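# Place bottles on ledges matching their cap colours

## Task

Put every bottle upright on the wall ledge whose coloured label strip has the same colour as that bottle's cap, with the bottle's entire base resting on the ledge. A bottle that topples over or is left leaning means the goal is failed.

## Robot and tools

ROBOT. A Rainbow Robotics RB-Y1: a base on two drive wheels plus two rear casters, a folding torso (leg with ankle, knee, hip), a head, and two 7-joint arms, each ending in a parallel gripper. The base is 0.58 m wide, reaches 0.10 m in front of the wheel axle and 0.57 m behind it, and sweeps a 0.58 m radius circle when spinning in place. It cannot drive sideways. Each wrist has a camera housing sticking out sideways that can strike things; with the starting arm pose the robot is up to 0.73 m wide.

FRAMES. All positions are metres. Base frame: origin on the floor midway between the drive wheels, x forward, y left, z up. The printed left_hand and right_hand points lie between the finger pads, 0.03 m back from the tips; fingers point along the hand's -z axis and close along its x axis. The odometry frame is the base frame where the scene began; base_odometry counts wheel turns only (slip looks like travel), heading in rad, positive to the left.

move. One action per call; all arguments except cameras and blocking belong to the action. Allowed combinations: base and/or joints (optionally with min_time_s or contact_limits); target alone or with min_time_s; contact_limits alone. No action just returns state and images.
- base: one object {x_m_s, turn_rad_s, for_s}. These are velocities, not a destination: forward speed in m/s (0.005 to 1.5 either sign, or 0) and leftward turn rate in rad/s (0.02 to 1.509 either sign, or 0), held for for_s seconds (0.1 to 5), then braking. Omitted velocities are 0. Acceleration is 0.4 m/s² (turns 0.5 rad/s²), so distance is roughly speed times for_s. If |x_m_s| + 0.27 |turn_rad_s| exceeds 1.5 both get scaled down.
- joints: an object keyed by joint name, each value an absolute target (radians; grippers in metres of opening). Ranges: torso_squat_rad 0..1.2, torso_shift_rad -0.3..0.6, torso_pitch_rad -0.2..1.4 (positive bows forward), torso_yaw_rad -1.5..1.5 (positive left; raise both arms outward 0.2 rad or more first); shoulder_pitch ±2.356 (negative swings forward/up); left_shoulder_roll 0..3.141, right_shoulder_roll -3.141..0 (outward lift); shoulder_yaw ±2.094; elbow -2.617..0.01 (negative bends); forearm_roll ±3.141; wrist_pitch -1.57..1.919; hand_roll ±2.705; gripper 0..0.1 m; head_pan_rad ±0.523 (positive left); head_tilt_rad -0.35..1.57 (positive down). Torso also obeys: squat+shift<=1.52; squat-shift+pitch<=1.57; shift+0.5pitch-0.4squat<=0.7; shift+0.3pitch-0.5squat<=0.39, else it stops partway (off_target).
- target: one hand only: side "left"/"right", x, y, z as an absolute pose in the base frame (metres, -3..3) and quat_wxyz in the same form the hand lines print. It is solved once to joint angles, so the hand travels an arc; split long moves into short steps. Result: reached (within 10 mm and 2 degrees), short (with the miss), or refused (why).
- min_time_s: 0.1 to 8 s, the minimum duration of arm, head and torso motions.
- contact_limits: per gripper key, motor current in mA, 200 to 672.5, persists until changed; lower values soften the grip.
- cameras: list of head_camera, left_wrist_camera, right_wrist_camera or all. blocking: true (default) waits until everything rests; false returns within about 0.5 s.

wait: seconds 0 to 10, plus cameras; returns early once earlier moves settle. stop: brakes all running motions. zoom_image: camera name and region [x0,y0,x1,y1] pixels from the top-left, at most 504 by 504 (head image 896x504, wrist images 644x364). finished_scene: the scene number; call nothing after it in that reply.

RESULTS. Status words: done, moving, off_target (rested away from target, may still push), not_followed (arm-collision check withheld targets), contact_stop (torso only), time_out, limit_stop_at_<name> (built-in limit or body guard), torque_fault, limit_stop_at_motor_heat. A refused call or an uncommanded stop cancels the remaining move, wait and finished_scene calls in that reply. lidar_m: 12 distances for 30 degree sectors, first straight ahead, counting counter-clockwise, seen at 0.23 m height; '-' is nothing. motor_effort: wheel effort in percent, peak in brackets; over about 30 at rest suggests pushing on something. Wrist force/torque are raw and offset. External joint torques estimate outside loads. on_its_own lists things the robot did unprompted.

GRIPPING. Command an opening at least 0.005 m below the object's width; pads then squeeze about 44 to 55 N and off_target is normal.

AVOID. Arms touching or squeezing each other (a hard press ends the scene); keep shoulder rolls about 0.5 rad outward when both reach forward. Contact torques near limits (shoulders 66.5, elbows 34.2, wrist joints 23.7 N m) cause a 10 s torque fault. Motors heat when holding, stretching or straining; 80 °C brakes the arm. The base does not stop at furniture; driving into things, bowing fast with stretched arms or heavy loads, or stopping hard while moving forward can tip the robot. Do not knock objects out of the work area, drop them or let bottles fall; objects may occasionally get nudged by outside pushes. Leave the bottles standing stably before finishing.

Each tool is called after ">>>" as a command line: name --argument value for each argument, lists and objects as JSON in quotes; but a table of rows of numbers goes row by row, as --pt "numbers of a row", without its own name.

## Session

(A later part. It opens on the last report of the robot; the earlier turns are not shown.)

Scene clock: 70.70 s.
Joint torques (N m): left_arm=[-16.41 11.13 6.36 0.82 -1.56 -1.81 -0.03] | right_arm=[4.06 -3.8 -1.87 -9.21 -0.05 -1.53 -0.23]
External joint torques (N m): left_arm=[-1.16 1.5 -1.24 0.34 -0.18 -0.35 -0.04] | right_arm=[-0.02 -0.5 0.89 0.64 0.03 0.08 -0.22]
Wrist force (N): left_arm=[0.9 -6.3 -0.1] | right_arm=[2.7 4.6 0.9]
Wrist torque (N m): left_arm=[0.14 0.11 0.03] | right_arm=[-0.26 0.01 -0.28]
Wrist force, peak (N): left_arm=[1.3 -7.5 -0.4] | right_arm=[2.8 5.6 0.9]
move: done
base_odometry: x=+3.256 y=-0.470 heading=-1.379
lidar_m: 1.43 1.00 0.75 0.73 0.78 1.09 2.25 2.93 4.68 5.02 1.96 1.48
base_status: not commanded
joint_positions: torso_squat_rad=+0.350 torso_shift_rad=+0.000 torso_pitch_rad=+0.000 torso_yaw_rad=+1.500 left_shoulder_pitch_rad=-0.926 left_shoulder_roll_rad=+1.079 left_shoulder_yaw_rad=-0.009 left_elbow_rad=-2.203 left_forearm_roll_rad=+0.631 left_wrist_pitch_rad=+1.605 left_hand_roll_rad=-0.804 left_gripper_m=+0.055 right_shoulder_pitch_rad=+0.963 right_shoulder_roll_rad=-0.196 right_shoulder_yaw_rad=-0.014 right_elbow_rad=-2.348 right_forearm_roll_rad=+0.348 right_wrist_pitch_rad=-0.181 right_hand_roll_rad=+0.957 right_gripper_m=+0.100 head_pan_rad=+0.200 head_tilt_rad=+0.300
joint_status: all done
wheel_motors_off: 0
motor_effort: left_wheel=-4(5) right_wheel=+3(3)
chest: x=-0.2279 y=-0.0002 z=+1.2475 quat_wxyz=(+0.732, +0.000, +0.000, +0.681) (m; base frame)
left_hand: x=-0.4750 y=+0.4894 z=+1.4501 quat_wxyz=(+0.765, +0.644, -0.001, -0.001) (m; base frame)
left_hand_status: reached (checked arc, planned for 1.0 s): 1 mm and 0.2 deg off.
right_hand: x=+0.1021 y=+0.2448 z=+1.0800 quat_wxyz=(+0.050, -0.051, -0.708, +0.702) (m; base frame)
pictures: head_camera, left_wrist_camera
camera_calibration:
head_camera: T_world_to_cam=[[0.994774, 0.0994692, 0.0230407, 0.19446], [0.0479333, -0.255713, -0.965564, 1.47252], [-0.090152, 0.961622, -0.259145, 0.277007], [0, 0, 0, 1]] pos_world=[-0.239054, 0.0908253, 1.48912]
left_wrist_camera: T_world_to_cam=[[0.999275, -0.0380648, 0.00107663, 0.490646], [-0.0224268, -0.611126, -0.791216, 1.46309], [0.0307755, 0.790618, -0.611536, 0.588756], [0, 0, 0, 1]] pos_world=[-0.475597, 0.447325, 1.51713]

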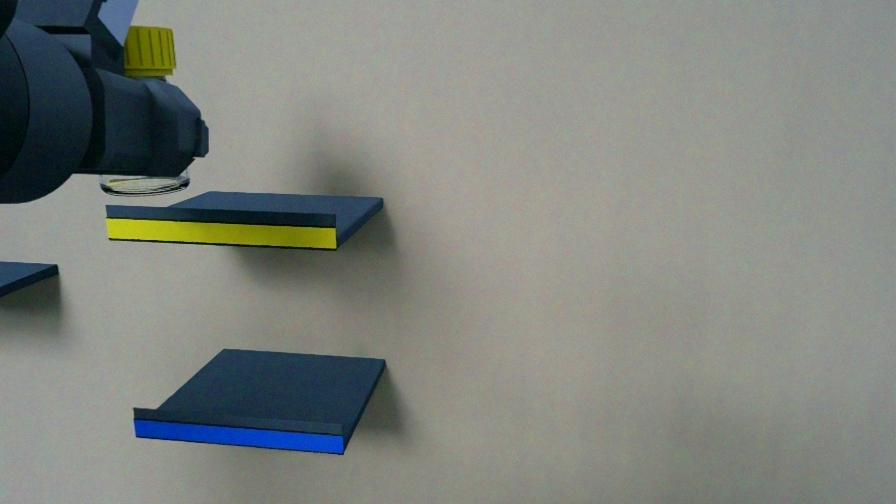

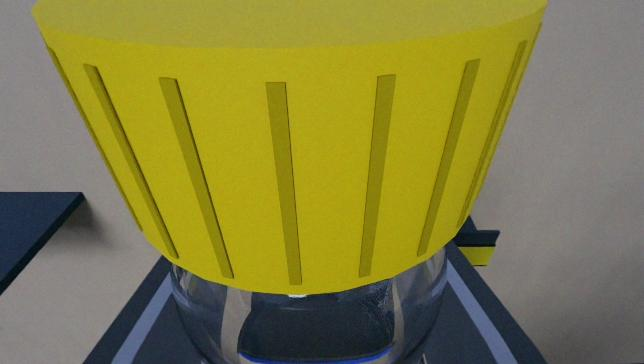

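>>> move --target '{"side":"left","x":-0.467,"y":0.57,"z":1.450,"quat_wxyz":[0.766,0.6428,0,0]}' --min_time_s 1.0

>>> move --target '{"side":"left","x":-0.467,"y":0.62,"z":1.450,"quat_wxyz":[0.766,0.6428,0,0]}' --min_time_s 0.9

>>> move --target '{"side":"left","x":-0.467,"y":0.665,"z":1.448,"quat_wxyz":[0.766,0.6428,0,0]}' --min_time_s 0.9

>>> move --target '{"side":"left","x":-0.467,"y":0.665,"z":1.4065,"quat_wxyz":[0.766,0.6428,0,0]}' --min_time_s 0.9 --cameras '["head_camera","left_wrist_camera"]'

Scene clock: 73.47 s.
Joint torques (N m): left_arm=[-20.85 10.53 7.45 -1.59 -1.52 -1.87 0.06] | right_arm=[4.15 -3.88 -2.28 -8.67 -0.2 -1.34 -0.15]
External joint torques (N m): left_arm=[-1.98 0.77 -0.83 0.33 -0.35 -0.26 0.05] | right_arm=[0.07 -0.58 0.48 1.19 -0.11 0.27 -0.14]
Wrist force (N): left_arm=[0.9 -6.5 -0.3] | right_arm=[3.2 3.7 1.1]
Wrist torque (N m): left_arm=[0.17 0.10 0.04] | right_arm=[-0.18 0.08 -0.29]
Wrist force, peak (N): left_arm=[0.7 -6.9 -0.4] | right_arm=[3.4 5.4 0.7]
move: done
base_odometry: x=+3.256 y=-0.470 heading=-1.379
lidar_m: 1.43 1.02 0.76 0.73 0.77 1.08 2.25 2.94 4.68 5.03 1.96 1.47
base_status: not commanded
joint_positions: torso_squat_rad=+0.350 torso_shift_rad=+0.000 torso_pitch_rad=+0.000 torso_yaw_rad=+1.500 left_shoulder_pitch_rad=-1.049 left_shoulder_roll_rad=+0.958 left_shoulder_yaw_rad=-0.152 left_elbow_rad=-1.872 left_forearm_roll_rad=+0.506 left_wrist_pitch_rad=+1.415 left_hand_roll_rad=-0.917 left_gripper_m=+0.055 right_shoulder_pitch_rad=+0.963 right_shoulder_roll_rad=-0.196 right_shoulder_yaw_rad=-0.014 right_elbow_rad=-2.348 right_forearm_roll_rad=+0.348 right_wrist_pitch_rad=-0.181 right_hand_roll_rad=+0.957 right_gripper_m=+0.100 head_pan_rad=+0.200 head_tilt_rad=+0.300
joint_status: all done
wheel_motors_off: 0
motor_effort: left_wheel=-4(5) right_wheel=+2(3)
chest: x=-0.2279 y=-0.0002 z=+1.2475 quat_wxyz=(+0.732, +0.000, +0.000, +0.681) (m; base frame)
left_hand: x=-0.4671 y=+0.5697 z=+1.4500 quat_wxyz=(+0.766, +0.643, +0.000, +0.000) (m; base frame)
left_hand_status: reached (checked arc, planned for 1.0 s): 0 mm and 0.0 deg off.
right_hand: x=+0.1021 y=+0.2448 z=+1.0800 quat_wxyz=(+0.050, -0.051, -0.708, +0.702) (m; base frame)
pictures: none

Scene clock: 74.70 s.
Joint torques (N m): left_arm=[-23.31 10.82 6.83 -3.07 -1.35 -2.03 0.14] | right_arm=[3.66 -3.91 -1.96 -8.99 -0.18 -1.56 -0.21]
External joint torques (N m): left_arm=[-2.25 0.88 -1.25 0.38 -0.37 -0.32 0.13] | right_arm=[-0.42 -0.61 0.8 0.87 -0.1 0.06 -0.2]
Wrist force (N): left_arm=[0.9 -6.2 -0.2] | right_arm=[3.5 4.5 0.7]
Wrist torque (N m): left_arm=[0.13 0.11 0.05] | right_arm=[-0.22 0.11 -0.24]
Wrist force, peak (N): left_arm=[0.3 -7.4 -0.1] | right_arm=[3.7 5.0 0.4]
move: done
base_odometry: x=+3.256 y=-0.470 heading=-1.379
lidar_m: 1.43 1.01 0.76 0.73 0.77 1.08 2.25 2.93 4.68 5.01 1.96 1.48
base_status: not commanded
joint_positions: torso_squat_rad=+0.350 torso_shift_rad=+0.000 torso_pitch_rad=+0.000 torso_yaw_rad=+1.500 left_shoulder_pitch_rad=-1.134 left_shoulder_roll_rad=+0.882 left_shoulder_yaw_rad=-0.202 left_elbow_rad=-1.624 left_forearm_roll_rad=+0.464 left_wrist_pitch_rad=+1.273 left_hand_roll_rad=-1.002 left_gripper_m=+0.055 right_shoulder_pitch_rad=+0.963 right_shoulder_roll_rad=-0.196 right_shoulder_yaw_rad=-0.014 right_elbow_rad=-2.348 right_forearm_roll_rad=+0.348 right_wrist_pitch_rad=-0.181 right_hand_roll_rad=+0.957 right_gripper_m=+0.100 head_pan_rad=+0.200 head_tilt_rad=+0.300
joint_status: all done
wheel_motors_off: 0
motor_effort: left_wheel=-4(4) right_wheel=+2(3)
chest: x=-0.2279 y=-0.0002 z=+1.2475 quat_wxyz=(+0.732, +0.000, +0.000, +0.681) (m; base frame)
left_hand: x=-0.4671 y=+0.6199 z=+1.4501 quat_wxyz=(+0.766, +0.643, +0.000, +0.000) (m; base frame)
left_hand_status: reached (checked arc, planned for 0.9 s): 0 mm and 0.0 deg off.
right_hand: x=+0.1021 y=+0.2448 z=+1.0800 quat_wxyz=(+0.050, -0.051, -0.708, +0.702) (m; base frame)
pictures: none

Scene clock: 75.93 s.
Joint torques (N m): left_arm=[-25.57 10.89 6.31 -4.75 -1.2 -2.17 0.1] | right_arm=[4.09 -3.82 -2.37 -8.94 -0.11 -1.51 -0.2]
External joint torques (N m): left_arm=[-2.55 0.82 -1.09 0.13 -0.42 -0.38 0.09] | right_arm=[0.01 -0.51 0.39 0.91 -0.03 0.11 -0.19]
Wrist force (N): left_arm=[1.3 -6.2 -0.4] | right_arm=[3.9 4.2 0.8]
Wrist torque (N m): left_arm=[0.12 0.14 0.03] | right_arm=[-0.23 0.18 -0.26]
Wrist force, peak (N): left_arm=[0.5 -6.9 0.1] | right_arm=[3.3 5.4 0.1]
move: done
base_odometry: x=+3.256 y=-0.470 heading=-1.379
lidar_m: 1.43 1.02 0.76 0.73 0.77 1.09 2.25 2.94 4.68 5.03 1.96 1.48
base_status: not commanded
joint_positions: torso_squat_rad=+0.350 torso_shift_rad=+0.000 torso_pitch_rad=+0.000 torso_yaw_rad=+1.500 left_shoulder_pitch_rad=-1.226 left_shoulder_roll_rad=+0.808 left_shoulder_yaw_rad=-0.235 left_elbow_rad=-1.364 left_forearm_roll_rad=+0.439 left_wrist_pitch_rad=+1.128 left_hand_roll_rad=-1.086 left_gripper_m=+0.055 right_shoulder_pitch_rad=+0.963 right_shoulder_roll_rad=-0.196 right_shoulder_yaw_rad=-0.014 right_elbow_rad=-2.348 right_forearm_roll_rad=+0.348 right_wrist_pitch_rad=-0.181 right_hand_roll_rad=+0.957 right_gripper_m=+0.100 head_pan_rad=+0.200 head_tilt_rad=+0.300
joint_status: all done
wheel_motors_off: 0
motor_effort: left_wheel=-4(5) right_wheel=+2(3)
chest: x=-0.2279 y=-0.0002 z=+1.2475 quat_wxyz=(+0.732, +0.000, +0.000, +0.681) (m; base frame)
left_hand: x=-0.4671 y=+0.6649 z=+1.4481 quat_wxyz=(+0.766, +0.643, +0.000, +0.000) (m; base frame)
left_hand_status: reached (checked arc, planned for 0.9 s): 0 mm and 0.0 deg off.
right_hand: x=+0.1021 y=+0.2448 z=+1.0800 quat_wxyz=(+0.050, -0.051, -0.708, +0.702) (m; base frame)
pictures: none

Scene clock: 77.17 s.
Joint torques (N m): left_arm=[-24.34 10.68 7.04 -6.61 -1.11 -2.39 0.41] | right_arm=[3.92 -3.14 -2.47 -8.89 -0.1 -1.56 -0.24]
External joint torques (N m): left_arm=[-1.61 0.26 -0.97 -1.59 -0.26 -0.66 0.4] | right_arm=[-0.16 0.16 0.29 0.97 -0.02 0.05 -0.23]
Wrist force (N): left_arm=[1.0 -6.7 -0.2] | right_arm=[3.0 4.3 1.1]
Wrist torque (N m): left_arm=[0.21 0.11 -0.10] | right_arm=[-0.21 0.05 -0.28]
Wrist force, peak (N): left_arm=[1.6 -7.0 -0.3] | right_arm=[2.9 5.6 1.0]
move: done
base_odometry: x=+3.256 y=-0.470 heading=-1.379
lidar_m: 1.44 1.01 0.75 0.73 0.77 1.08 2.25 2.93 4.68 5.02 1.95 1.47
base_status: not commanded
joint_positions: torso_squat_rad=+0.350 torso_shift_rad=+0.000 torso_pitch_rad=+0.000 torso_yaw_rad=+1.500 left_shoulder_pitch_rad=-1.105 left_shoulder_roll_rad=+0.802 left_shoulder_yaw_rad=-0.240 left_elbow_rad=-1.451 left_forearm_roll_rad=+0.392 left_wrist_pitch_rad=+1.086 left_hand_roll_rad=-1.030 left_gripper_m=+0.055 right_shoulder_pitch_rad=+0.963 right_shoulder_roll_rad=-0.196 right_shoulder_yaw_rad=-0.014 right_elbow_rad=-2.348 right_forearm_roll_rad=+0.348 right_wrist_pitch_rad=-0.181 right_hand_roll_rad=+0.957 right_gripper_m=+0.100 head_pan_rad=+0.200 head_tilt_rad=+0.300
joint_status: all done
wheel_motors_off: 0
motor_effort: left_wheel=-4(4) right_wheel=+1(3)
chest: x=-0.2279 y=-0.0002 z=+1.2475 quat_wxyz=(+0.732, +0.000, +0.000, +0.681) (m; base frame)
left_hand: x=-0.4672 y=+0.6650 z=+1.4067 quat_wxyz=(+0.766, +0.643, +0.000, +0.000) (m; base frame)
left_hand_status: reached (checked arc, planned for 0.9 s): 0 mm and 0.0 deg off.
right_hand: x=+0.1021 y=+0.2448 z=+1.0800 quat_wxyz=(+0.050, -0.051, -0.708, +0.702) (m; base frame)
pictures: head_camera, left_wrist_camera
camera_calibration:
head_camera: T_world_to_cam=[[0.994774, 0.0994696, 0.0230422, 0.194458], [0.0479349, -0.255713, -0.965564, 1.47253], [-0.0901521, 0.961622, -0.259145, 0.277007], [0, 0, 0, 1]] pos_world=[-0.239054, 0.0908253, 1.48912]
left_wrist_camera: T_world_to_cam=[[0.999344, -0.0361781, 0.00150213, 0.487819], [-0.0210196, -0.613403, -0.78949, 1.53588], [0.0294837, 0.788941, -0.613761, 0.426715], [0, 0, 0, 1]] pos_world=[-0.467796, 0.62311, 1.47373]

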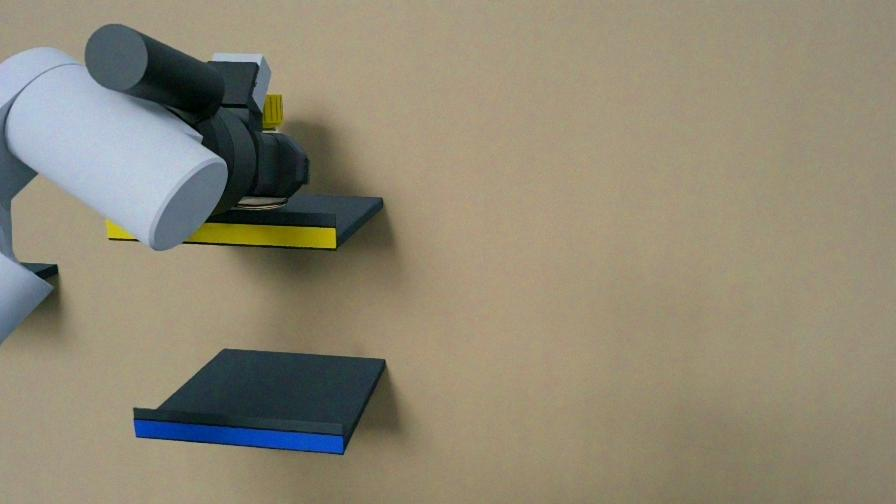

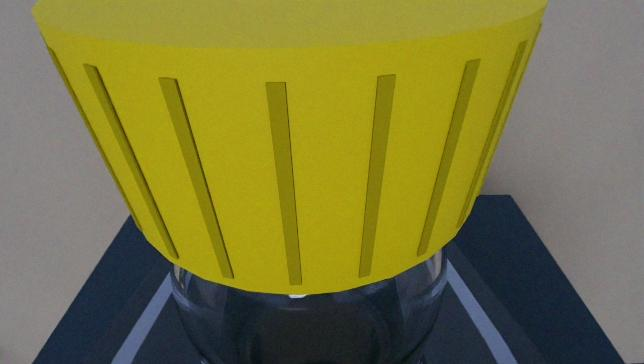

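>>> move --target '{"side":"left","x":-0.467,"y":0.665,"z":1.402,"quat_wxyz":[0.766,0.6428,0,0]}' --min_time_s 0.5

Scene clock: 78.33 s.
Joint torques (N m): left_arm=[-23.98 10.48 6.3 -6.77 -1.26 -2.37 0.63] | right_arm=[4.05 -4.48 -1.86 -8.83 -0.11 -1.49 -0.29]
External joint torques (N m): left_arm=[-1.28 0.04 -1.75 -1.71 -0.41 -0.63 0.61] | right_arm=[-0.03 -1.18 0.9 1.02 -0.02 0.12 -0.28]
Wrist force (N): left_arm=[0.7 -6.6 -0.2] | right_arm=[3.0 4.0 1.5]
Wrist torque (N m): left_arm=[0.18 0.08 -0.08] | right_arm=[-0.22 0.00 -0.26]
Wrist force, peak (N): left_arm=[1.2 -6.9 -0.5] | right_arm=[3.6 5.2 1.6]
move: done
base_odometry: x=+3.256 y=-0.470 heading=-1.379
lidar_m: 1.43 1.02 0.75 0.73 0.76 1.08 2.25 2.93 4.68 5.03 1.96 1.48
base_status: not commanded
joint_positions: torso_squat_rad=+0.350 torso_shift_rad=+0.000 torso_pitch_rad=+0.000 torso_yaw_rad=+1.500 left_shoulder_pitch_rad=-1.092 left_shoulder_roll_rad=+0.801 left_shoulder_yaw_rad=-0.240 left_elbow_rad=-1.458 left_forearm_roll_rad=+0.386 left_wrist_pitch_rad=+1.081 left_hand_roll_rad=-1.024 left_gripper_m=+0.055 right_shoulder_pitch_rad=+0.963 right_shoulder_roll_rad=-0.196 right_shoulder_yaw_rad=-0.014 right_elbow_rad=-2.348 right_forearm_roll_rad=+0.348 right_wrist_pitch_rad=-0.181 right_hand_roll_rad=+0.957 right_gripper_m=+0.100 head_pan_rad=+0.200 head_tilt_rad=+0.300
joint_status: all done
wheel_motors_off: 0
motor_effort: left_wheel=-4(4) right_wheel=+2(3)
chest: x=-0.2279 y=-0.0002 z=+1.2475 quat_wxyz=(+0.732, +0.000, +0.000, +0.681) (m; base frame)
left_hand: x=-0.4673 y=+0.6650 z=+1.4023 quat_wxyz=(+0.766, +0.643, +0.000, +0.000) (m; base frame)
left_hand_status: reached (checked arc, planned for 0.5 s): 0 mm and 0.0 deg off.
right_hand: x=+0.1021 y=+0.2448 z=+1.0800 quat_wxyz=(+0.050, -0.051, -0.708, +0.702) (m; base frame)
pictures: none

>>> move --target '{"side":"left","x":-0.467,"y":0.665,"z":1.399,"quat_wxyz":[0.766,0.6428,0,0]}' --min_time_s 0.4

Scene clock: 79.27 s.
Joint torques (N m): left_arm=[-16.21 7.5 5.33 -4.69 0.43 0.39 0.74] | right_arm=[4.46 -3.37 -2.21 -8.95 -0.04 -1.56 -0.06]
External joint torques (N m): left_arm=[6.46 -2.95 -2.75 0.36 1.29 2.12 0.72] | right_arm=[0.38 -0.06 0.55 0.91 0.04 0.06 -0.05]
Wrist force (N): left_arm=[-0.9 7.7 -5.0] | right_arm=[3.0 4.4 0.7]
Wrist torque (N m): left_arm=[0.23 0.13 -0.12] | right_arm=[-0.28 0.04 -0.33]
Wrist force, peak (N): left_arm=[-0.8 9.1 -5.7] | right_arm=[3.2 5.2 1.0]
move: done
base_odometry: x=+3.256 y=-0.470 heading=-1.379
lidar_m: 1.43 1.02 0.75 0.73 0.77 1.09 2.25 2.94 4.68 5.02 1.96 1.48
base_status: not commanded
joint_positions: torso_squat_rad=+0.350 torso_shift_rad=+0.000 torso_pitch_rad=+0.000 torso_yaw_rad=+1.500 left_shoulder_pitch_rad=-1.085 left_shoulder_roll_rad=+0.800 left_shoulder_yaw_rad=-0.240 left_elbow_rad=-1.464 left_forearm_roll_rad=+0.381 left_wrist_pitch_rad=+1.077 left_hand_roll_rad=-1.020 left_gripper_m=+0.055 right_shoulder_pitch_rad=+0.963 right_shoulder_roll_rad=-0.196 right_shoulder_yaw_rad=-0.014 right_elbow_rad=-2.348 right_forearm_roll_rad=+0.348 right_wrist_pitch_rad=-0.181 right_hand_roll_rad=+0.957 right_gripper_m=+0.100 head_pan_rad=+0.200 head_tilt_rad=+0.300
joint_status: all done
wheel_motors_off: 0
motor_effort: left_wheel=-4(4) right_wheel=+2(3)
chest: x=-0.2279 y=-0.0002 z=+1.2475 quat_wxyz=(+0.732, +0.000, +0.000, +0.681) (m; base frame)
left_hand: x=-0.4671 y=+0.6648 z=+1.4010 quat_wxyz=(+0.765, +0.644, +0.000, +0.000) (m; base frame)
left_hand_status: reached (checked arc, planned for 0.4 s): 2 mm and 0.2 deg off.
right_hand: x=+0.1021 y=+0.2447 z=+1.0800 quat_wxyz=(+0.050, -0.051, -0.709, +0.702) (m; base frame)
pictures: none

>>> move --joints '{"left_gripper_m":0.085}'

>>> move --target '{"side":"left","x":-0.467,"y":0.664,"z":1.420,"quat_wxyz":[0.766,0.6428,0,0]}' --min_time_s 0.5 --cameras '["left_wrist_camera"]'

>>> move --target '{"side":"left","x":-0.468,"y":0.60,"z":1.428,"quat_wxyz":[0.766,0.6428,0,0]}' --min_time_s 1.0

>>> move --target '{"side":"left","x":-0.49,"y":0.485,"z":1.40,"quat_wxyz":[0.766,0.6428,0,0]}' --min_time_s 0.9 --cameras '["head_camera","left_wrist_camera"]'

Scene clock: 80.83 s.
Joint torques (N m): left_arm=[-22.61 10.14 6.07 -5.02 -0.71 -1.55 0.68] | right_arm=[4.36 -3.41 -2.69 -8.92 -0.3 -1.58 -0.24]
External joint torques (N m): left_arm=[0.05 -0.32 -2.02 0.05 0.14 0.17 0.67] | right_arm=[0.28 -0.11 0.07 0.94 -0.22 0.04 -0.23]
Wrist force (N): left_arm=[1.0 -5.1 -0.2] | right_arm=[3.4 4.9 0.5]
Wrist torque (N m): left_arm=[0.19 0.11 -0.08] | right_arm=[-0.34 0.15 -0.28]
Wrist force, peak (N): left_arm=[-1.2 7.8 -5.3] | right_arm=[3.5 5.4 1.1]
move: done
base_odometry: x=+3.256 y=-0.470 heading=-1.379
lidar_m: 1.43 1.01 0.76 0.73 0.77 1.08 2.26 2.93 4.68 5.02 1.96 1.48
base_status: not commanded
joint_positions: torso_squat_rad=+0.350 torso_shift_rad=+0.000 torso_pitch_rad=+0.000 torso_yaw_rad=+1.500 left_shoulder_pitch_rad=-1.084 left_shoulder_roll_rad=+0.800 left_shoulder_yaw_rad=-0.241 left_elbow_rad=-1.464 left_forearm_roll_rad=+0.382 left_wrist_pitch_rad=+1.077 left_hand_roll_rad=-1.020 left_gripper_m=+0.085 right_shoulder_pitch_rad=+0.963 right_shoulder_roll_rad=-0.196 right_shoulder_yaw_rad=-0.014 right_elbow_rad=-2.348 right_forearm_roll_rad=+0.348 right_wrist_pitch_rad=-0.181 right_hand_roll_rad=+0.957 right_gripper_m=+0.100 head_pan_rad=+0.200 head_tilt_rad=+0.300
joint_status: all done
wheel_motors_off: 0
motor_effort: left_wheel=-4(4) right_wheel=+2(3)
chest: x=-0.2279 y=-0.0002 z=+1.2475 quat_wxyz=(+0.732, +0.000, +0.000, +0.681) (m; base frame)
left_hand: x=-0.4671 y=+0.6649 z=+1.3997 quat_wxyz=(+0.766, +0.643, +0.000, +0.000) (m; base frame)
right_hand: x=+0.1021 y=+0.2447 z=+1.0800 quat_wxyz=(+0.050, -0.051, -0.709, +0.702) (m; base frame)
pictures: none

Scene clock: 81.67 s.
Joint torques (N m): left_arm=[-23.74 12.14 8.69 -4.15 -0.83 -1.58 0.1] | right_arm=[4.13 -3.78 -1.84 -8.79 -0.17 -1.44 -0.08]
External joint torques (N m): left_arm=[-1 1.82 0.81 0.75 0.01 0.17 0.09] | right_arm=[0.05 -0.47 0.92 1.07 -0.09 0.17 -0.07]
Wrist force (N): left_arm=[0.9 -4.8 -0.1] | right_arm=[3.0 4.3 0.6]
Wrist torque (N m): left_arm=[0.16 0.11 0.04] | right_arm=[-0.26 0.09 -0.25]
Wrist force, peak (N): left_arm=[1.0 -5.6 0.1] | right_arm=[3.5 5.2 0.5]
move: done
base_odometry: x=+3.256 y=-0.470 heading=-1.379
lidar_m: 1.43 1.02 0.76 0.73 0.77 1.09 2.25 2.93 4.68 5.02 1.96 1.48
base_status: not commanded
joint_positions: torso_squat_rad=+0.350 torso_shift_rad=+0.000 torso_pitch_rad=+0.000 torso_yaw_rad=+1.500 left_shoulder_pitch_rad=-1.136 left_shoulder_roll_rad=+0.807 left_shoulder_yaw_rad=-0.237 left_elbow_rad=-1.439 left_forearm_roll_rad=+0.407 left_wrist_pitch_rad=+1.104 left_hand_roll_rad=-1.041 left_gripper_m=+0.085 right_shoulder_pitch_rad=+0.963 right_shoulder_roll_rad=-0.196 right_shoulder_yaw_rad=-0.014 right_elbow_rad=-2.348 right_forearm_roll_rad=+0.348 right_wrist_pitch_rad=-0.181 right_hand_roll_rad=+0.957 right_gripper_m=+0.100 head_pan_rad=+0.200 head_tilt_rad=+0.300
joint_status: all done
wheel_motors_off: 0
motor_effort: left_wheel=-4(5) right_wheel=+2(2)
chest: x=-0.2279 y=-0.0002 z=+1.2475 quat_wxyz=(+0.732, +0.000, +0.000, +0.681) (m; base frame)
left_hand: x=-0.4667 y=+0.6631 z=+1.4200 quat_wxyz=(+0.765, +0.644, +0.000, +0.000) (m; base frame)
left_hand_status: reached (checked arc, planned for 0.5 s): 1 mm and 0.1 deg off.
right_hand: x=+0.1021 y=+0.2447 z=+1.0800 quat_wxyz=(+0.050, -0.051, -0.709, +0.702) (m; base frame)
pictures: left_wrist_camera
camera_calibration:
left_wrist_camera: T_world_to_cam=[[0.999314, -0.0369956, 0.00165208, 0.487493], [-0.0213208, -0.611242, -0.791157, 1.54611], [0.0302791, 0.790579, -0.611612, 0.432668], [0, 0, 0, 1]] pos_world=[-0.467295, 0.621023, 1.48703]

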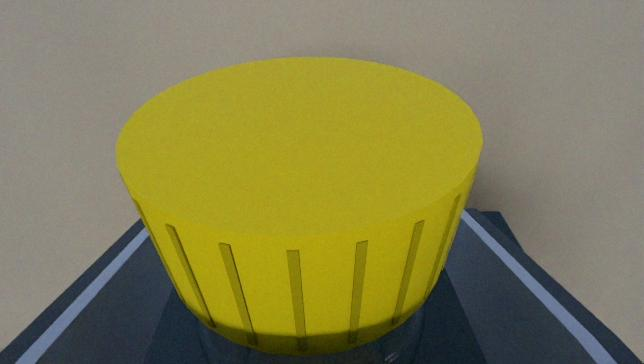

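Scene clock: 83.00 s.
Joint torques (N m): left_arm=[-20.09 11.62 9.62 -3.92 -1.01 -1.88 0.58] | right_arm=[4.67 -3.55 -2.38 -9.06 -0.08 -1.39 -0.23]
External joint torques (N m): left_arm=[-0.1 1.52 1.09 -0.94 0.08 -0.25 0.57] | right_arm=[0.59 -0.25 0.38 0.8 0 0.22 -0.22]
Wrist force (N): left_arm=[1.0 -5.1 -0.1] | right_arm=[3.2 4.5 0.9]
Wrist torque (N m): left_arm=[0.18 0.12 -0.09] | right_arm=[-0.23 0.07 -0.26]
Wrist force, peak (N): left_arm=[0.8 -5.3 -0.3] | right_arm=[4.0 4.9 1.1]
move: done
base_odometry: x=+3.256 y=-0.470 heading=-1.379
lidar_m: 1.43 1.02 0.76 0.73 0.77 1.08 2.25 2.93 4.68 5.02 1.97 1.47
base_status: not commanded
joint_positions: torso_squat_rad=+0.350 torso_shift_rad=+0.000 torso_pitch_rad=+0.000 torso_yaw_rad=+1.500 left_shoulder_pitch_rad=-1.028 left_shoulder_roll_rad=+0.912 left_shoulder_yaw_rad=-0.186 left_elbow_rad=-1.772 left_forearm_roll_rad=+0.454 left_wrist_pitch_rad=+1.303 left_hand_roll_rad=-0.940 left_gripper_m=+0.085 right_shoulder_pitch_rad=+0.963 right_shoulder_roll_rad=-0.196 right_shoulder_yaw_rad=-0.014 right_elbow_rad=-2.348 right_forearm_roll_rad=+0.348 right_wrist_pitch_rad=-0.181 right_hand_roll_rad=+0.957 right_gripper_m=+0.100 head_pan_rad=+0.200 head_tilt_rad=+0.300
joint_status: all done
wheel_motors_off: 0
motor_effort: left_wheel=-4(4) right_wheel=+3(3)
chest: x=-0.2279 y=-0.0002 z=+1.2475 quat_wxyz=(+0.732, +0.000, +0.000, +0.681) (m; base frame)
left_hand: x=-0.4679 y=+0.6001 z=+1.4281 quat_wxyz=(+0.766, +0.643, +0.000, +0.000) (m; base frame)
left_hand_status: reached (checked arc, planned for 1.0 s): 0 mm and 0.0 deg off.
right_hand: x=+0.1021 y=+0.2447 z=+1.0800 quat_wxyz=(+0.050, -0.051, -0.709, +0.702) (m; base frame)
pictures: none

Scene clock: 84.53 s.
Joint torques (N m): left_arm=[-14.66 12.06 8.21 -0.28 -1.49 -1.58 0.27] | right_arm=[4.08 -4.16 -2.46 -9.19 0.01 -1.55 -0.15]
External joint torques (N m): left_arm=[-0.74 1.27 -0.06 -0.3 -0.04 -0.21 0.25] | right_arm=[0 -0.86 0.3 0.66 0.09 0.06 -0.14]
Wrist force (N): left_arm=[0.7 -4.9 0.1] | right_arm=[3.5 4.3 0.7]
Wrist torque (N m): left_arm=[0.16 0.10 -0.10] | right_arm=[-0.23 0.13 -0.23]
Wrist force, peak (N): left_arm=[1.4 -5.6 0.1] | right_arm=[3.4 5.1 0.7]
move: done
base_odometry: x=+3.256 y=-0.470 heading=-1.379
lidar_m: 1.43 1.01 0.74 0.73 0.77 1.08 2.25 2.93 4.68 5.01 1.95 1.48
base_status: not commanded
joint_positions: torso_squat_rad=+0.350 torso_shift_rad=+0.000 torso_pitch_rad=+0.000 torso_yaw_rad=+1.500 left_shoulder_pitch_rad=-0.674 left_shoulder_roll_rad=+1.122 left_shoulder_yaw_rad=+0.041 left_elbow_rad=-2.316 left_forearm_roll_rad=+0.588 left_wrist_pitch_rad=+1.482 left_hand_roll_rad=-0.743 left_gripper_m=+0.085 right_shoulder_pitch_rad=+0.963 right_shoulder_roll_rad=-0.196 right_shoulder_yaw_rad=-0.014 right_elbow_rad=-2.348 right_forearm_roll_rad=+0.348 right_wrist_pitch_rad=-0.181 right_hand_roll_rad=+0.957 right_gripper_m=+0.100 head_pan_rad=+0.200 head_tilt_rad=+0.300
joint_status: all done
wheel_motors_off: 0
motor_effort: left_wheel=-4(5) right_wheel=+3(3)
chest: x=-0.2279 y=-0.0002 z=+1.2475 quat_wxyz=(+0.732, +0.000, +0.000, +0.681) (m; base frame)
left_hand: x=-0.4900 y=+0.4851 z=+1.4001 quat_wxyz=(+0.766, +0.643, +0.000, +0.000) (m; base frame)
left_hand_status: reached (checked arc, planned for 0.9 s): 0 mm and 0.1 deg off.
right_hand: x=+0.1021 y=+0.2448 z=+1.0800 quat_wxyz=(+0.050, -0.051, -0.708, +0.702) (m; base frame)
pictures: head_camera, left_wrist_camera
camera_calibration:
head_camera: T_world_to_cam=[[0.994774, 0.0994692, 0.0230407, 0.19446], [0.0479333, -0.255713, -0.965564, 1.47252], [-0.090152, 0.961622, -0.259145, 0.277007], [0, 0, 0, 1]] pos_world=[-0.239054, 0.0908253, 1.48912]
left_wrist_camera: T_world_to_cam=[[0.999376, -0.0353052, 0.000834245, 0.504617], [-0.0210137, -0.613484, -0.789427, 1.41979], [0.0283827, 0.788918, -0.613843, 0.564856], [0, 0, 0, 1]] pos_world=[-0.4905, 0.443209, 1.46713]

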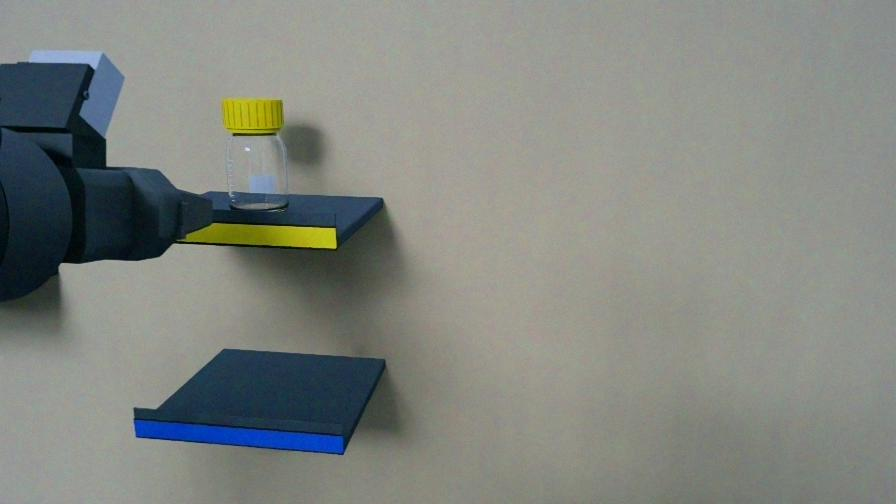

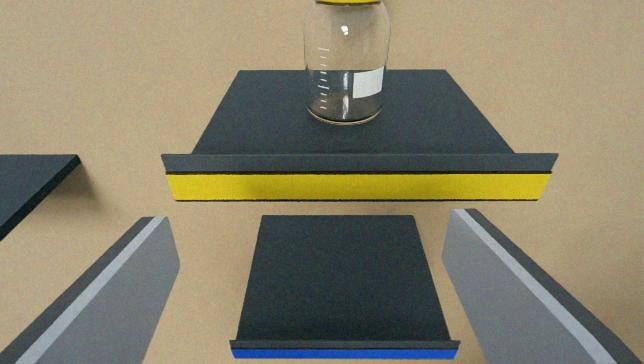

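>>> move --base '{"x_m_s":-0.5,"for_s":1.5}' --joints '{"left_shoulder_pitch_rad":-0.074,"left_shoulder_roll_rad":0.773,"left_shoulder_yaw_rad":-0.019,"left_elbow_rad":-2.376,"left_forearm_roll_rad":0.095,"left_wrist_pitch_rad":1.048,"left_hand_roll_rad":-0.847,"left_gripper_m":0.09}' --min_time_s 2.0 --cameras '["head_camera","left_wrist_camera"]'

Scene clock: 88.50 s.
Joint torques (N m): left_arm=[-11.21 9.19 5.89 -7.02 -1.06 -1.63 0] | right_arm=[4.09 -3.9 -2.61 -8.81 -0.06 -1.58 -0.29]
External joint torques (N m): left_arm=[-0.34 0.03 -1.65 -0.82 0.02 -0.11 -0.01] | right_arm=[0.01 -0.6 0.15 1.04 0.02 0.03 -0.28]
Wrist force (N): left_arm=[0.8 -5.1 0.0] | right_arm=[3.1 4.9 0.7]
Wrist torque (N m): left_arm=[0.20 0.11 0.03] | right_arm=[-0.34 0.07 -0.27]
Wrist force, peak (N): left_arm=[0.4 -5.4 -0.3] | right_arm=[4.2 5.0 0.2]
move: done
base_odometry: x=+3.113 y=+0.266 heading=-1.380
lidar_m: 2.18 1.05 0.78 0.75 0.79 1.11 1.56 2.18 3.42 5.09 2.68 2.21
base_status: done (sent for 1.5 of 1.5 s)
joint_positions: torso_squat_rad=+0.350 torso_shift_rad=+0.000 torso_pitch_rad=+0.000 torso_yaw_rad=+1.500 left_shoulder_pitch_rad=-0.074 left_shoulder_roll_rad=+0.773 left_shoulder_yaw_rad=-0.019 left_elbow_rad=-2.376 left_forearm_roll_rad=+0.095 left_wrist_pitch_rad=+1.048 left_hand_roll_rad=-0.847 left_gripper_m=+0.090 right_shoulder_pitch_rad=+0.963 right_shoulder_roll_rad=-0.196 right_shoulder_yaw_rad=-0.014 right_elbow_rad=-2.348 right_forearm_roll_rad=+0.348 right_wrist_pitch_rad=-0.181 right_hand_roll_rad=+0.957 right_gripper_m=+0.100 head_pan_rad=+0.200 head_tilt_rad=+0.300
joint_status: all done
wheel_motors_off: 0
motor_effort: left_wheel=-3(31) right_wheel=+6(31)
chest: x=-0.2280 y=-0.0002 z=+1.2475 quat_wxyz=(+0.732, +0.000, +0.000, +0.681) (m; base frame)
left_hand: x=-0.5001 y=+0.4848 z=+1.2207 quat_wxyz=(+0.765, +0.644, +0.000, +0.000) (m; base frame)
right_hand: x=+0.1021 y=+0.2447 z=+1.0800 quat_wxyz=(+0.050, -0.051, -0.709, +0.702) (m; base frame)
pictures: head_camera, left_wrist_camera
camera_calibration:
head_camera: T_world_to_cam=[[0.994778, 0.0994001, 0.0231633, 0.194385], [0.0480338, -0.255708, -0.96556, 1.47255], [-0.0900537, 0.96163, -0.259148, 0.277025], [0, 0, 0, 1]] pos_world=[-0.239155, 0.0908255, 1.48912]
left_wrist_camera: T_world_to_cam=[[0.999329, -0.0366239, 0.000998813, 0.515294], [-0.021621, -0.611527, -0.790928, 1.27848], [0.0295777, 0.790376, -0.611908, 0.452788], [0, 0, 0, 1]] pos_world=[-0.500698, 0.442821, 1.28773]

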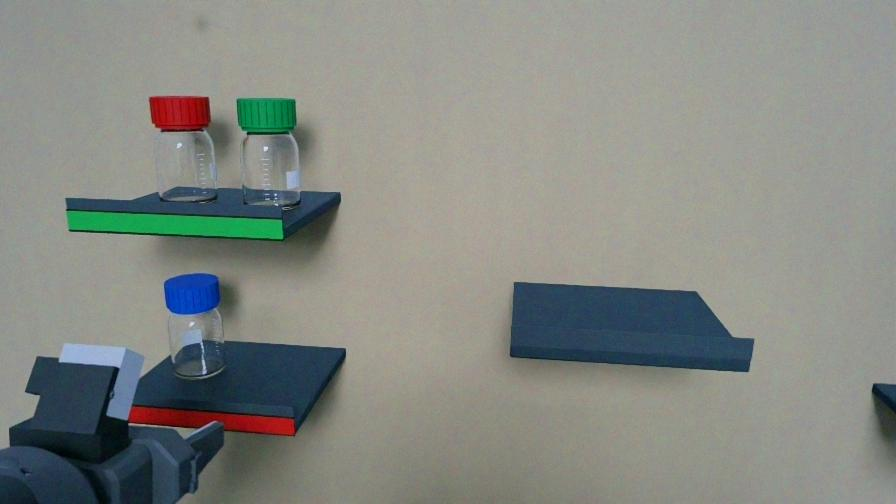

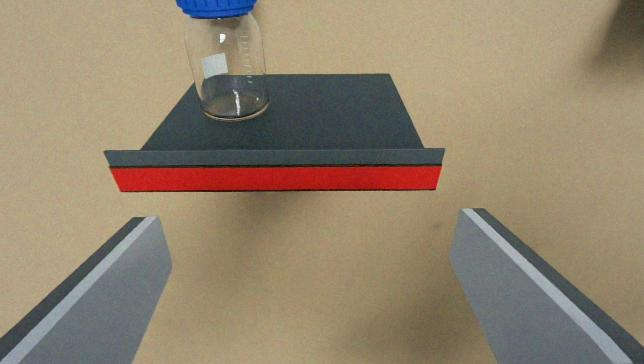

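>>> move --target '{"side":"left","x":-0.566,"y":0.54,"z":1.230,"quat_wxyz":[0.766,0.6428,0,0]}' --min_time_s 0.9

>>> move --target '{"side":"left","x":-0.566,"y":0.628,"z":1.230,"quat_wxyz":[0.766,0.6428,0,0]}' --min_time_s 1.0 --cameras '["left_wrist_camera","head_camera"]'

Scene clock: 91.13 s.
Joint torques (N m): left_arm=[-13.66 13.91 9.64 -5.18 -0.99 -1.63 0.14] | right_arm=[3.68 -3.98 -2.43 -8.93 -0.11 -1.56 -0.25]
External joint torques (N m): left_arm=[-0.75 1.16 0.2 0.52 -0.19 -0.03 0.13] | right_arm=[-0.4 -0.67 0.33 0.92 -0.02 0.06 -0.24]
Wrist force (N): left_arm=[0.8 -5.1 0.0] | right_arm=[3.3 4.8 0.9]
Wrist torque (N m): left_arm=[0.19 0.10 0.04] | right_arm=[-0.30 0.11 -0.30]
Wrist force, peak (N): left_arm=[1.1 -5.8 0.2] | right_arm=[3.7 5.4 0.9]
move: done
base_odometry: x=+3.113 y=+0.266 heading=-1.380
lidar_m: 2.18 1.05 0.77 0.75 0.79 1.12 1.57 2.18 3.41 5.08 2.68 2.21
base_status: not commanded
joint_positions: torso_squat_rad=+0.350 torso_shift_rad=+0.000 torso_pitch_rad=+0.000 torso_yaw_rad=+1.500 left_shoulder_pitch_rad=-0.147 left_shoulder_roll_rad=+0.918 left_shoulder_yaw_rad=+0.061 left_elbow_rad=-2.071 left_forearm_roll_rad=+0.318 left_wrist_pitch_rad=+0.820 left_hand_roll_rad=-0.911 left_gripper_m=+0.090 right_shoulder_pitch_rad=+0.963 right_shoulder_roll_rad=-0.196 right_shoulder_yaw_rad=-0.014 right_elbow_rad=-2.348 right_forearm_roll_rad=+0.348 right_wrist_pitch_rad=-0.181 right_hand_roll_rad=+0.957 right_gripper_m=+0.100 head_pan_rad=+0.200 head_tilt_rad=+0.300
joint_status: all done
wheel_motors_off: 0
motor_effort: left_wheel=-3(4) right_wheel=+5(7)
chest: x=-0.2280 y=-0.0002 z=+1.2475 quat_wxyz=(+0.732, +0.000, +0.000, +0.681) (m; base frame)
left_hand: x=-0.5660 y=+0.5397 z=+1.2302 quat_wxyz=(+0.766, +0.643, +0.000, +0.000) (m; base frame)
left_hand_status: reached (checked arc, planned for 0.9 s): 0 mm and 0.1 deg off.
right_hand: x=+0.1021 y=+0.2447 z=+1.0800 quat_wxyz=(+0.050, -0.051, -0.709, +0.702) (m; base frame)
pictures: none

Scene clock: 92.47 s.
Joint torques (N m): left_arm=[-18.55 13.75 8.06 -6.03 -0.55 -1.7 0.1] | right_arm=[4.46 -4.01 -1.65 -8.82 -0.2 -1.6 -0.14]
External joint torques (N m): left_arm=[-0.52 0.32 -1.22 0.59 0.01 0.03 0.09] | right_arm=[0.38 -0.71 1.12 1.03 -0.12 0.01 -0.14]
Wrist force (N): left_arm=[1.1 -4.8 -0.3] | right_arm=[3.1 4.6 1.1]
Wrist torque (N m): left_arm=[0.15 0.11 0.03] | right_arm=[-0.28 0.09 -0.25]
Wrist force, peak (N): left_arm=[0.3 -5.5 -0.2] | right_arm=[3.3 5.2 0.8]
move: done
base_odometry: x=+3.113 y=+0.266 heading=-1.380
lidar_m: 2.18 1.04 0.78 0.75 0.79 1.12 1.56 2.17 3.41 5.09 2.68 2.22
base_status: not commanded
joint_positions: torso_squat_rad=+0.350 torso_shift_rad=+0.000 torso_pitch_rad=+0.000 torso_yaw_rad=+1.500 left_shoulder_pitch_rad=-0.473 left_shoulder_roll_rad=+0.856 left_shoulder_yaw_rad=-0.089 left_elbow_rad=-1.647 left_forearm_roll_rad=+0.353 left_wrist_pitch_rad=+0.693 left_hand_roll_rad=-1.027 left_gripper_m=+0.090 right_shoulder_pitch_rad=+0.963 right_shoulder_roll_rad=-0.196 right_shoulder_yaw_rad=-0.014 right_elbow_rad=-2.348 right_forearm_roll_rad=+0.348 right_wrist_pitch_rad=-0.181 right_hand_roll_rad=+0.957 right_gripper_m=+0.100 head_pan_rad=+0.200 head_tilt_rad=+0.300
joint_status: all done
wheel_motors_off: 0
motor_effort: left_wheel=-4(4) right_wheel=+6(6)
chest: x=-0.2280 y=-0.0002 z=+1.2475 quat_wxyz=(+0.732, +0.000, +0.000, +0.681) (m; base frame)
left_hand: x=-0.5660 y=+0.6280 z=+1.2305 quat_wxyz=(+0.766, +0.643, +0.000, +0.000) (m; base frame)
left_hand_status: reached (checked arc, planned for 1.0 s): 0 mm and 0.0 deg off.
right_hand: x=+0.1021 y=+0.2447 z=+1.0800 quat_wxyz=(+0.050, -0.051, -0.709, +0.702) (m; base frame)
pictures: head_camera, left_wrist_camera
camera_calibration:
head_camera: T_world_to_cam=[[0.994778, 0.0994001, 0.0231633, 0.194385], [0.0480338, -0.255708, -0.96556, 1.47255], [-0.0900537, 0.96163, -0.259148, 0.277025], [0, 0, 0, 1]] pos_world=[-0.239155, 0.0908255, 1.48912]
left_wrist_camera: T_world_to_cam=[[0.999341, -0.0362803, 0.00116496, 0.585974], [-0.0213172, -0.612555, -0.790141, 1.37212], [0.0293802, 0.789595, -0.612924, 0.349221], [0, 0, 0, 1]] pos_world=[-0.566598, 0.586015, 1.29753]

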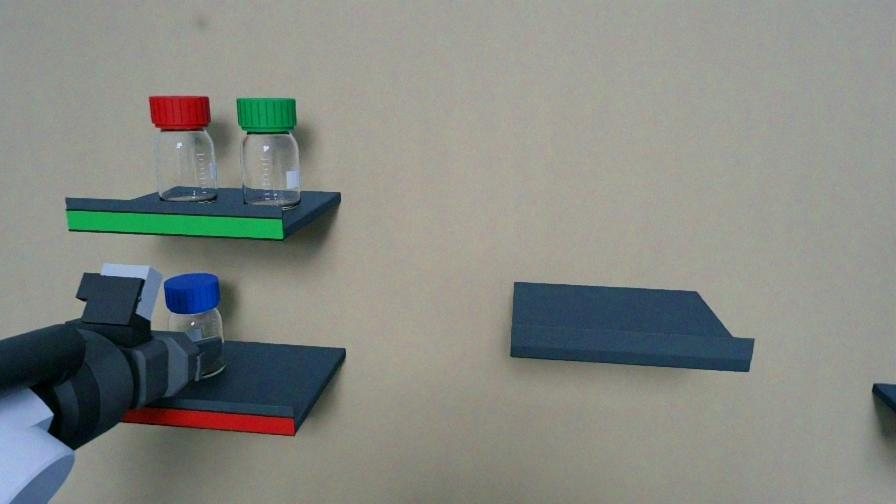

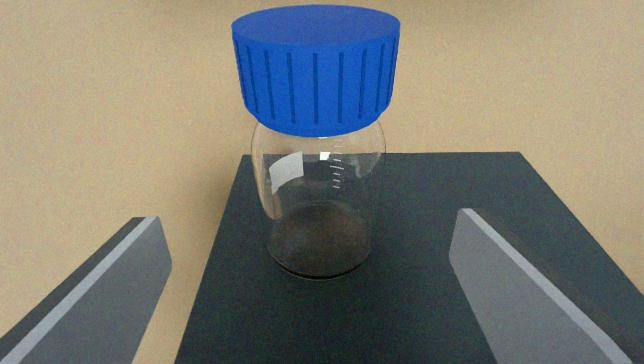

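>>> move --target '{"side":"left","x":-0.5645,"y":0.695,"z":1.2075,"quat_wxyz":[0.766,0.6428,0,0]}' --min_time_s 1.0 --cameras '["left_wrist_camera"]'

>>> move --joints '{"left_gripper_m":0.04}' --cameras '["left_wrist_camera"]'

Scene clock: 94.50 s.
Joint torques (N m): left_arm=[-22.02 14.26 6.28 -7.05 -0.31 -1.79 0.15] | right_arm=[4.21 -4.29 -1.81 -8.78 -0.16 -1.5 -0.2]
External joint torques (N m): left_arm=[-0.2 0.91 -1.49 0.63 -0.05 0.08 0.13] | right_arm=[0.13 -0.99 0.95 1.08 -0.08 0.11 -0.2]
Wrist force (N): left_arm=[0.7 -5.4 -0.1] | right_arm=[3.3 4.7 0.6]
Wrist torque (N m): left_arm=[0.20 0.09 0.05] | right_arm=[-0.29 0.13 -0.22]
Wrist force, peak (N): left_arm=[2.2 -5.2 -0.1] | right_arm=[3.5 5.1 0.8]
move: done
base_odometry: x=+3.113 y=+0.266 heading=-1.380
lidar_m: 2.18 1.04 0.77 0.75 0.79 1.12 1.56 2.18 3.41 5.09 2.68 2.22
base_status: not commanded
joint_positions: torso_squat_rad=+0.350 torso_shift_rad=+0.000 torso_pitch_rad=+0.000 torso_yaw_rad=+1.500 left_shoulder_pitch_rad=-0.709 left_shoulder_roll_rad=+0.754 left_shoulder_yaw_rad=-0.187 left_elbow_rad=-1.201 left_forearm_roll_rad=+0.398 left_wrist_pitch_rad=+0.486 left_hand_roll_rad=-1.166 left_gripper_m=+0.090 right_shoulder_pitch_rad=+0.963 right_shoulder_roll_rad=-0.196 right_shoulder_yaw_rad=-0.014 right_elbow_rad=-2.348 right_forearm_roll_rad=+0.348 right_wrist_pitch_rad=-0.181 right_hand_roll_rad=+0.957 right_gripper_m=+0.100 head_pan_rad=+0.200 head_tilt_rad=+0.300
joint_status: all done
wheel_motors_off: 0
motor_effort: left_wheel=-4(5) right_wheel=+5(6)
chest: x=-0.2280 y=-0.0002 z=+1.2475 quat_wxyz=(+0.732, +0.000, +0.000, +0.681) (m; base frame)
left_hand: x=-0.5645 y=+0.6950 z=+1.2081 quat_wxyz=(+0.766, +0.643, +0.000, +0.000) (m; base frame)
left_hand_status: reached (checked arc, planned for 1.0 s): 1 mm and 0.1 deg off.
right_hand: x=+0.1021 y=+0.2447 z=+1.0800 quat_wxyz=(+0.051, -0.051, -0.709, +0.702) (m; base frame)
pictures: left_wrist_camera
camera_calibration:
left_wrist_camera: T_world_to_cam=[[0.99935, -0.0360206, 0.00133403, 0.586451], [-0.0210182, -0.612394, -0.790273, 1.39573], [0.0292831, 0.789731, -0.612754, 0.28218], [0, 0, 0, 1]] pos_world=[-0.564997, 0.653016, 1.27513]

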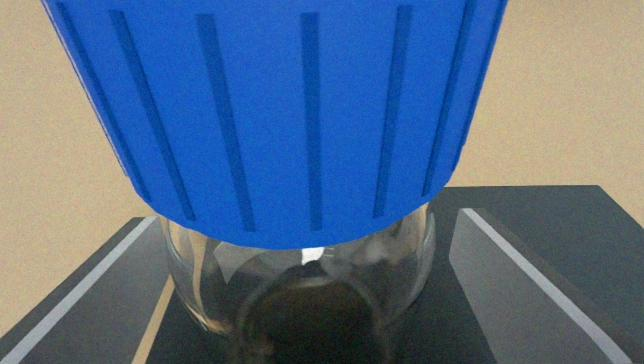

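Scene clock: 95.57 s.
Joint torques (N m): left_arm=[-22.64 14.36 6.29 -7.16 -0.39 -2.01 0.21] | right_arm=[4.22 -4.08 -1.86 -8.86 -0.17 -1.42 -0.08]
External joint torques (N m): left_arm=[-0.82 1.01 -1.48 0.52 -0.13 -0.15 0.19] | right_arm=[0.14 -0.77 0.9 0.99 -0.09 0.2 -0.07]
Wrist force (N): left_arm=[1.3 -5.1 0.1] | right_arm=[3.9 4.8 0.9]
Wrist torque (N m): left_arm=[0.18 0.10 0.07] | right_arm=[-0.30 0.15 -0.28]
Wrist force, peak (N): left_arm=[0.5 -5.9 0.2] | right_arm=[3.0 5.4 1.3]
move: off_target
base_odometry: x=+3.113 y=+0.266 heading=-1.380
lidar_m: 2.18 1.05 0.77 0.75 0.79 1.11 1.55 2.18 3.41 5.08 2.68 2.22
base_status: not commanded
joint_positions: torso_squat_rad=+0.350 torso_shift_rad=+0.000 torso_pitch_rad=+0.000 torso_yaw_rad=+1.500 left_shoulder_pitch_rad=-0.709 left_shoulder_roll_rad=+0.754 left_shoulder_yaw_rad=-0.187 left_elbow_rad=-1.201 left_forearm_roll_rad=+0.398 left_wrist_pitch_rad=+0.486 left_hand_roll_rad=-1.166 left_gripper_m=+0.055 right_shoulder_pitch_rad=+0.963 right_shoulder_roll_rad=-0.196 right_shoulder_yaw_rad=-0.014 right_elbow_rad=-2.348 right_forearm_roll_rad=+0.348 right_wrist_pitch_rad=-0.181 right_hand_roll_rad=+0.957 right_gripper_m=+0.100 head_pan_rad=+0.200 head_tilt_rad=+0.300
joint_status: left_gripper_m off_target (ended at +0.055, target +0.040)
wheel_motors_off: 0
motor_effort: left_wheel=-4(5) right_wheel=+5(7)
chest: x=-0.2280 y=-0.0002 z=+1.2475 quat_wxyz=(+0.732, +0.000, +0.000, +0.681) (m; base frame)
left_hand: x=-0.5645 y=+0.6950 z=+1.2080 quat_wxyz=(+0.766, +0.643, +0.000, +0.000) (m; base frame)
right_hand: x=+0.1021 y=+0.2447 z=+1.0800 quat_wxyz=(+0.051, -0.051, -0.709, +0.702) (m; base frame)
pictures: left_wrist_camera
camera_calibration:
left_wrist_camera: T_world_to_cam=[[0.99935, -0.0360181, 0.00133672, 0.586549], [-0.0210169, -0.612457, -0.790224, 1.39577], [0.0292811, 0.789683, -0.612816, 0.282215], [0, 0, 0, 1]] pos_world=[-0.565097, 0.653116, 1.27513]

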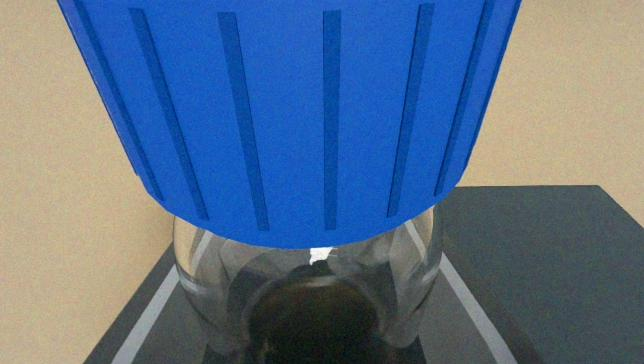

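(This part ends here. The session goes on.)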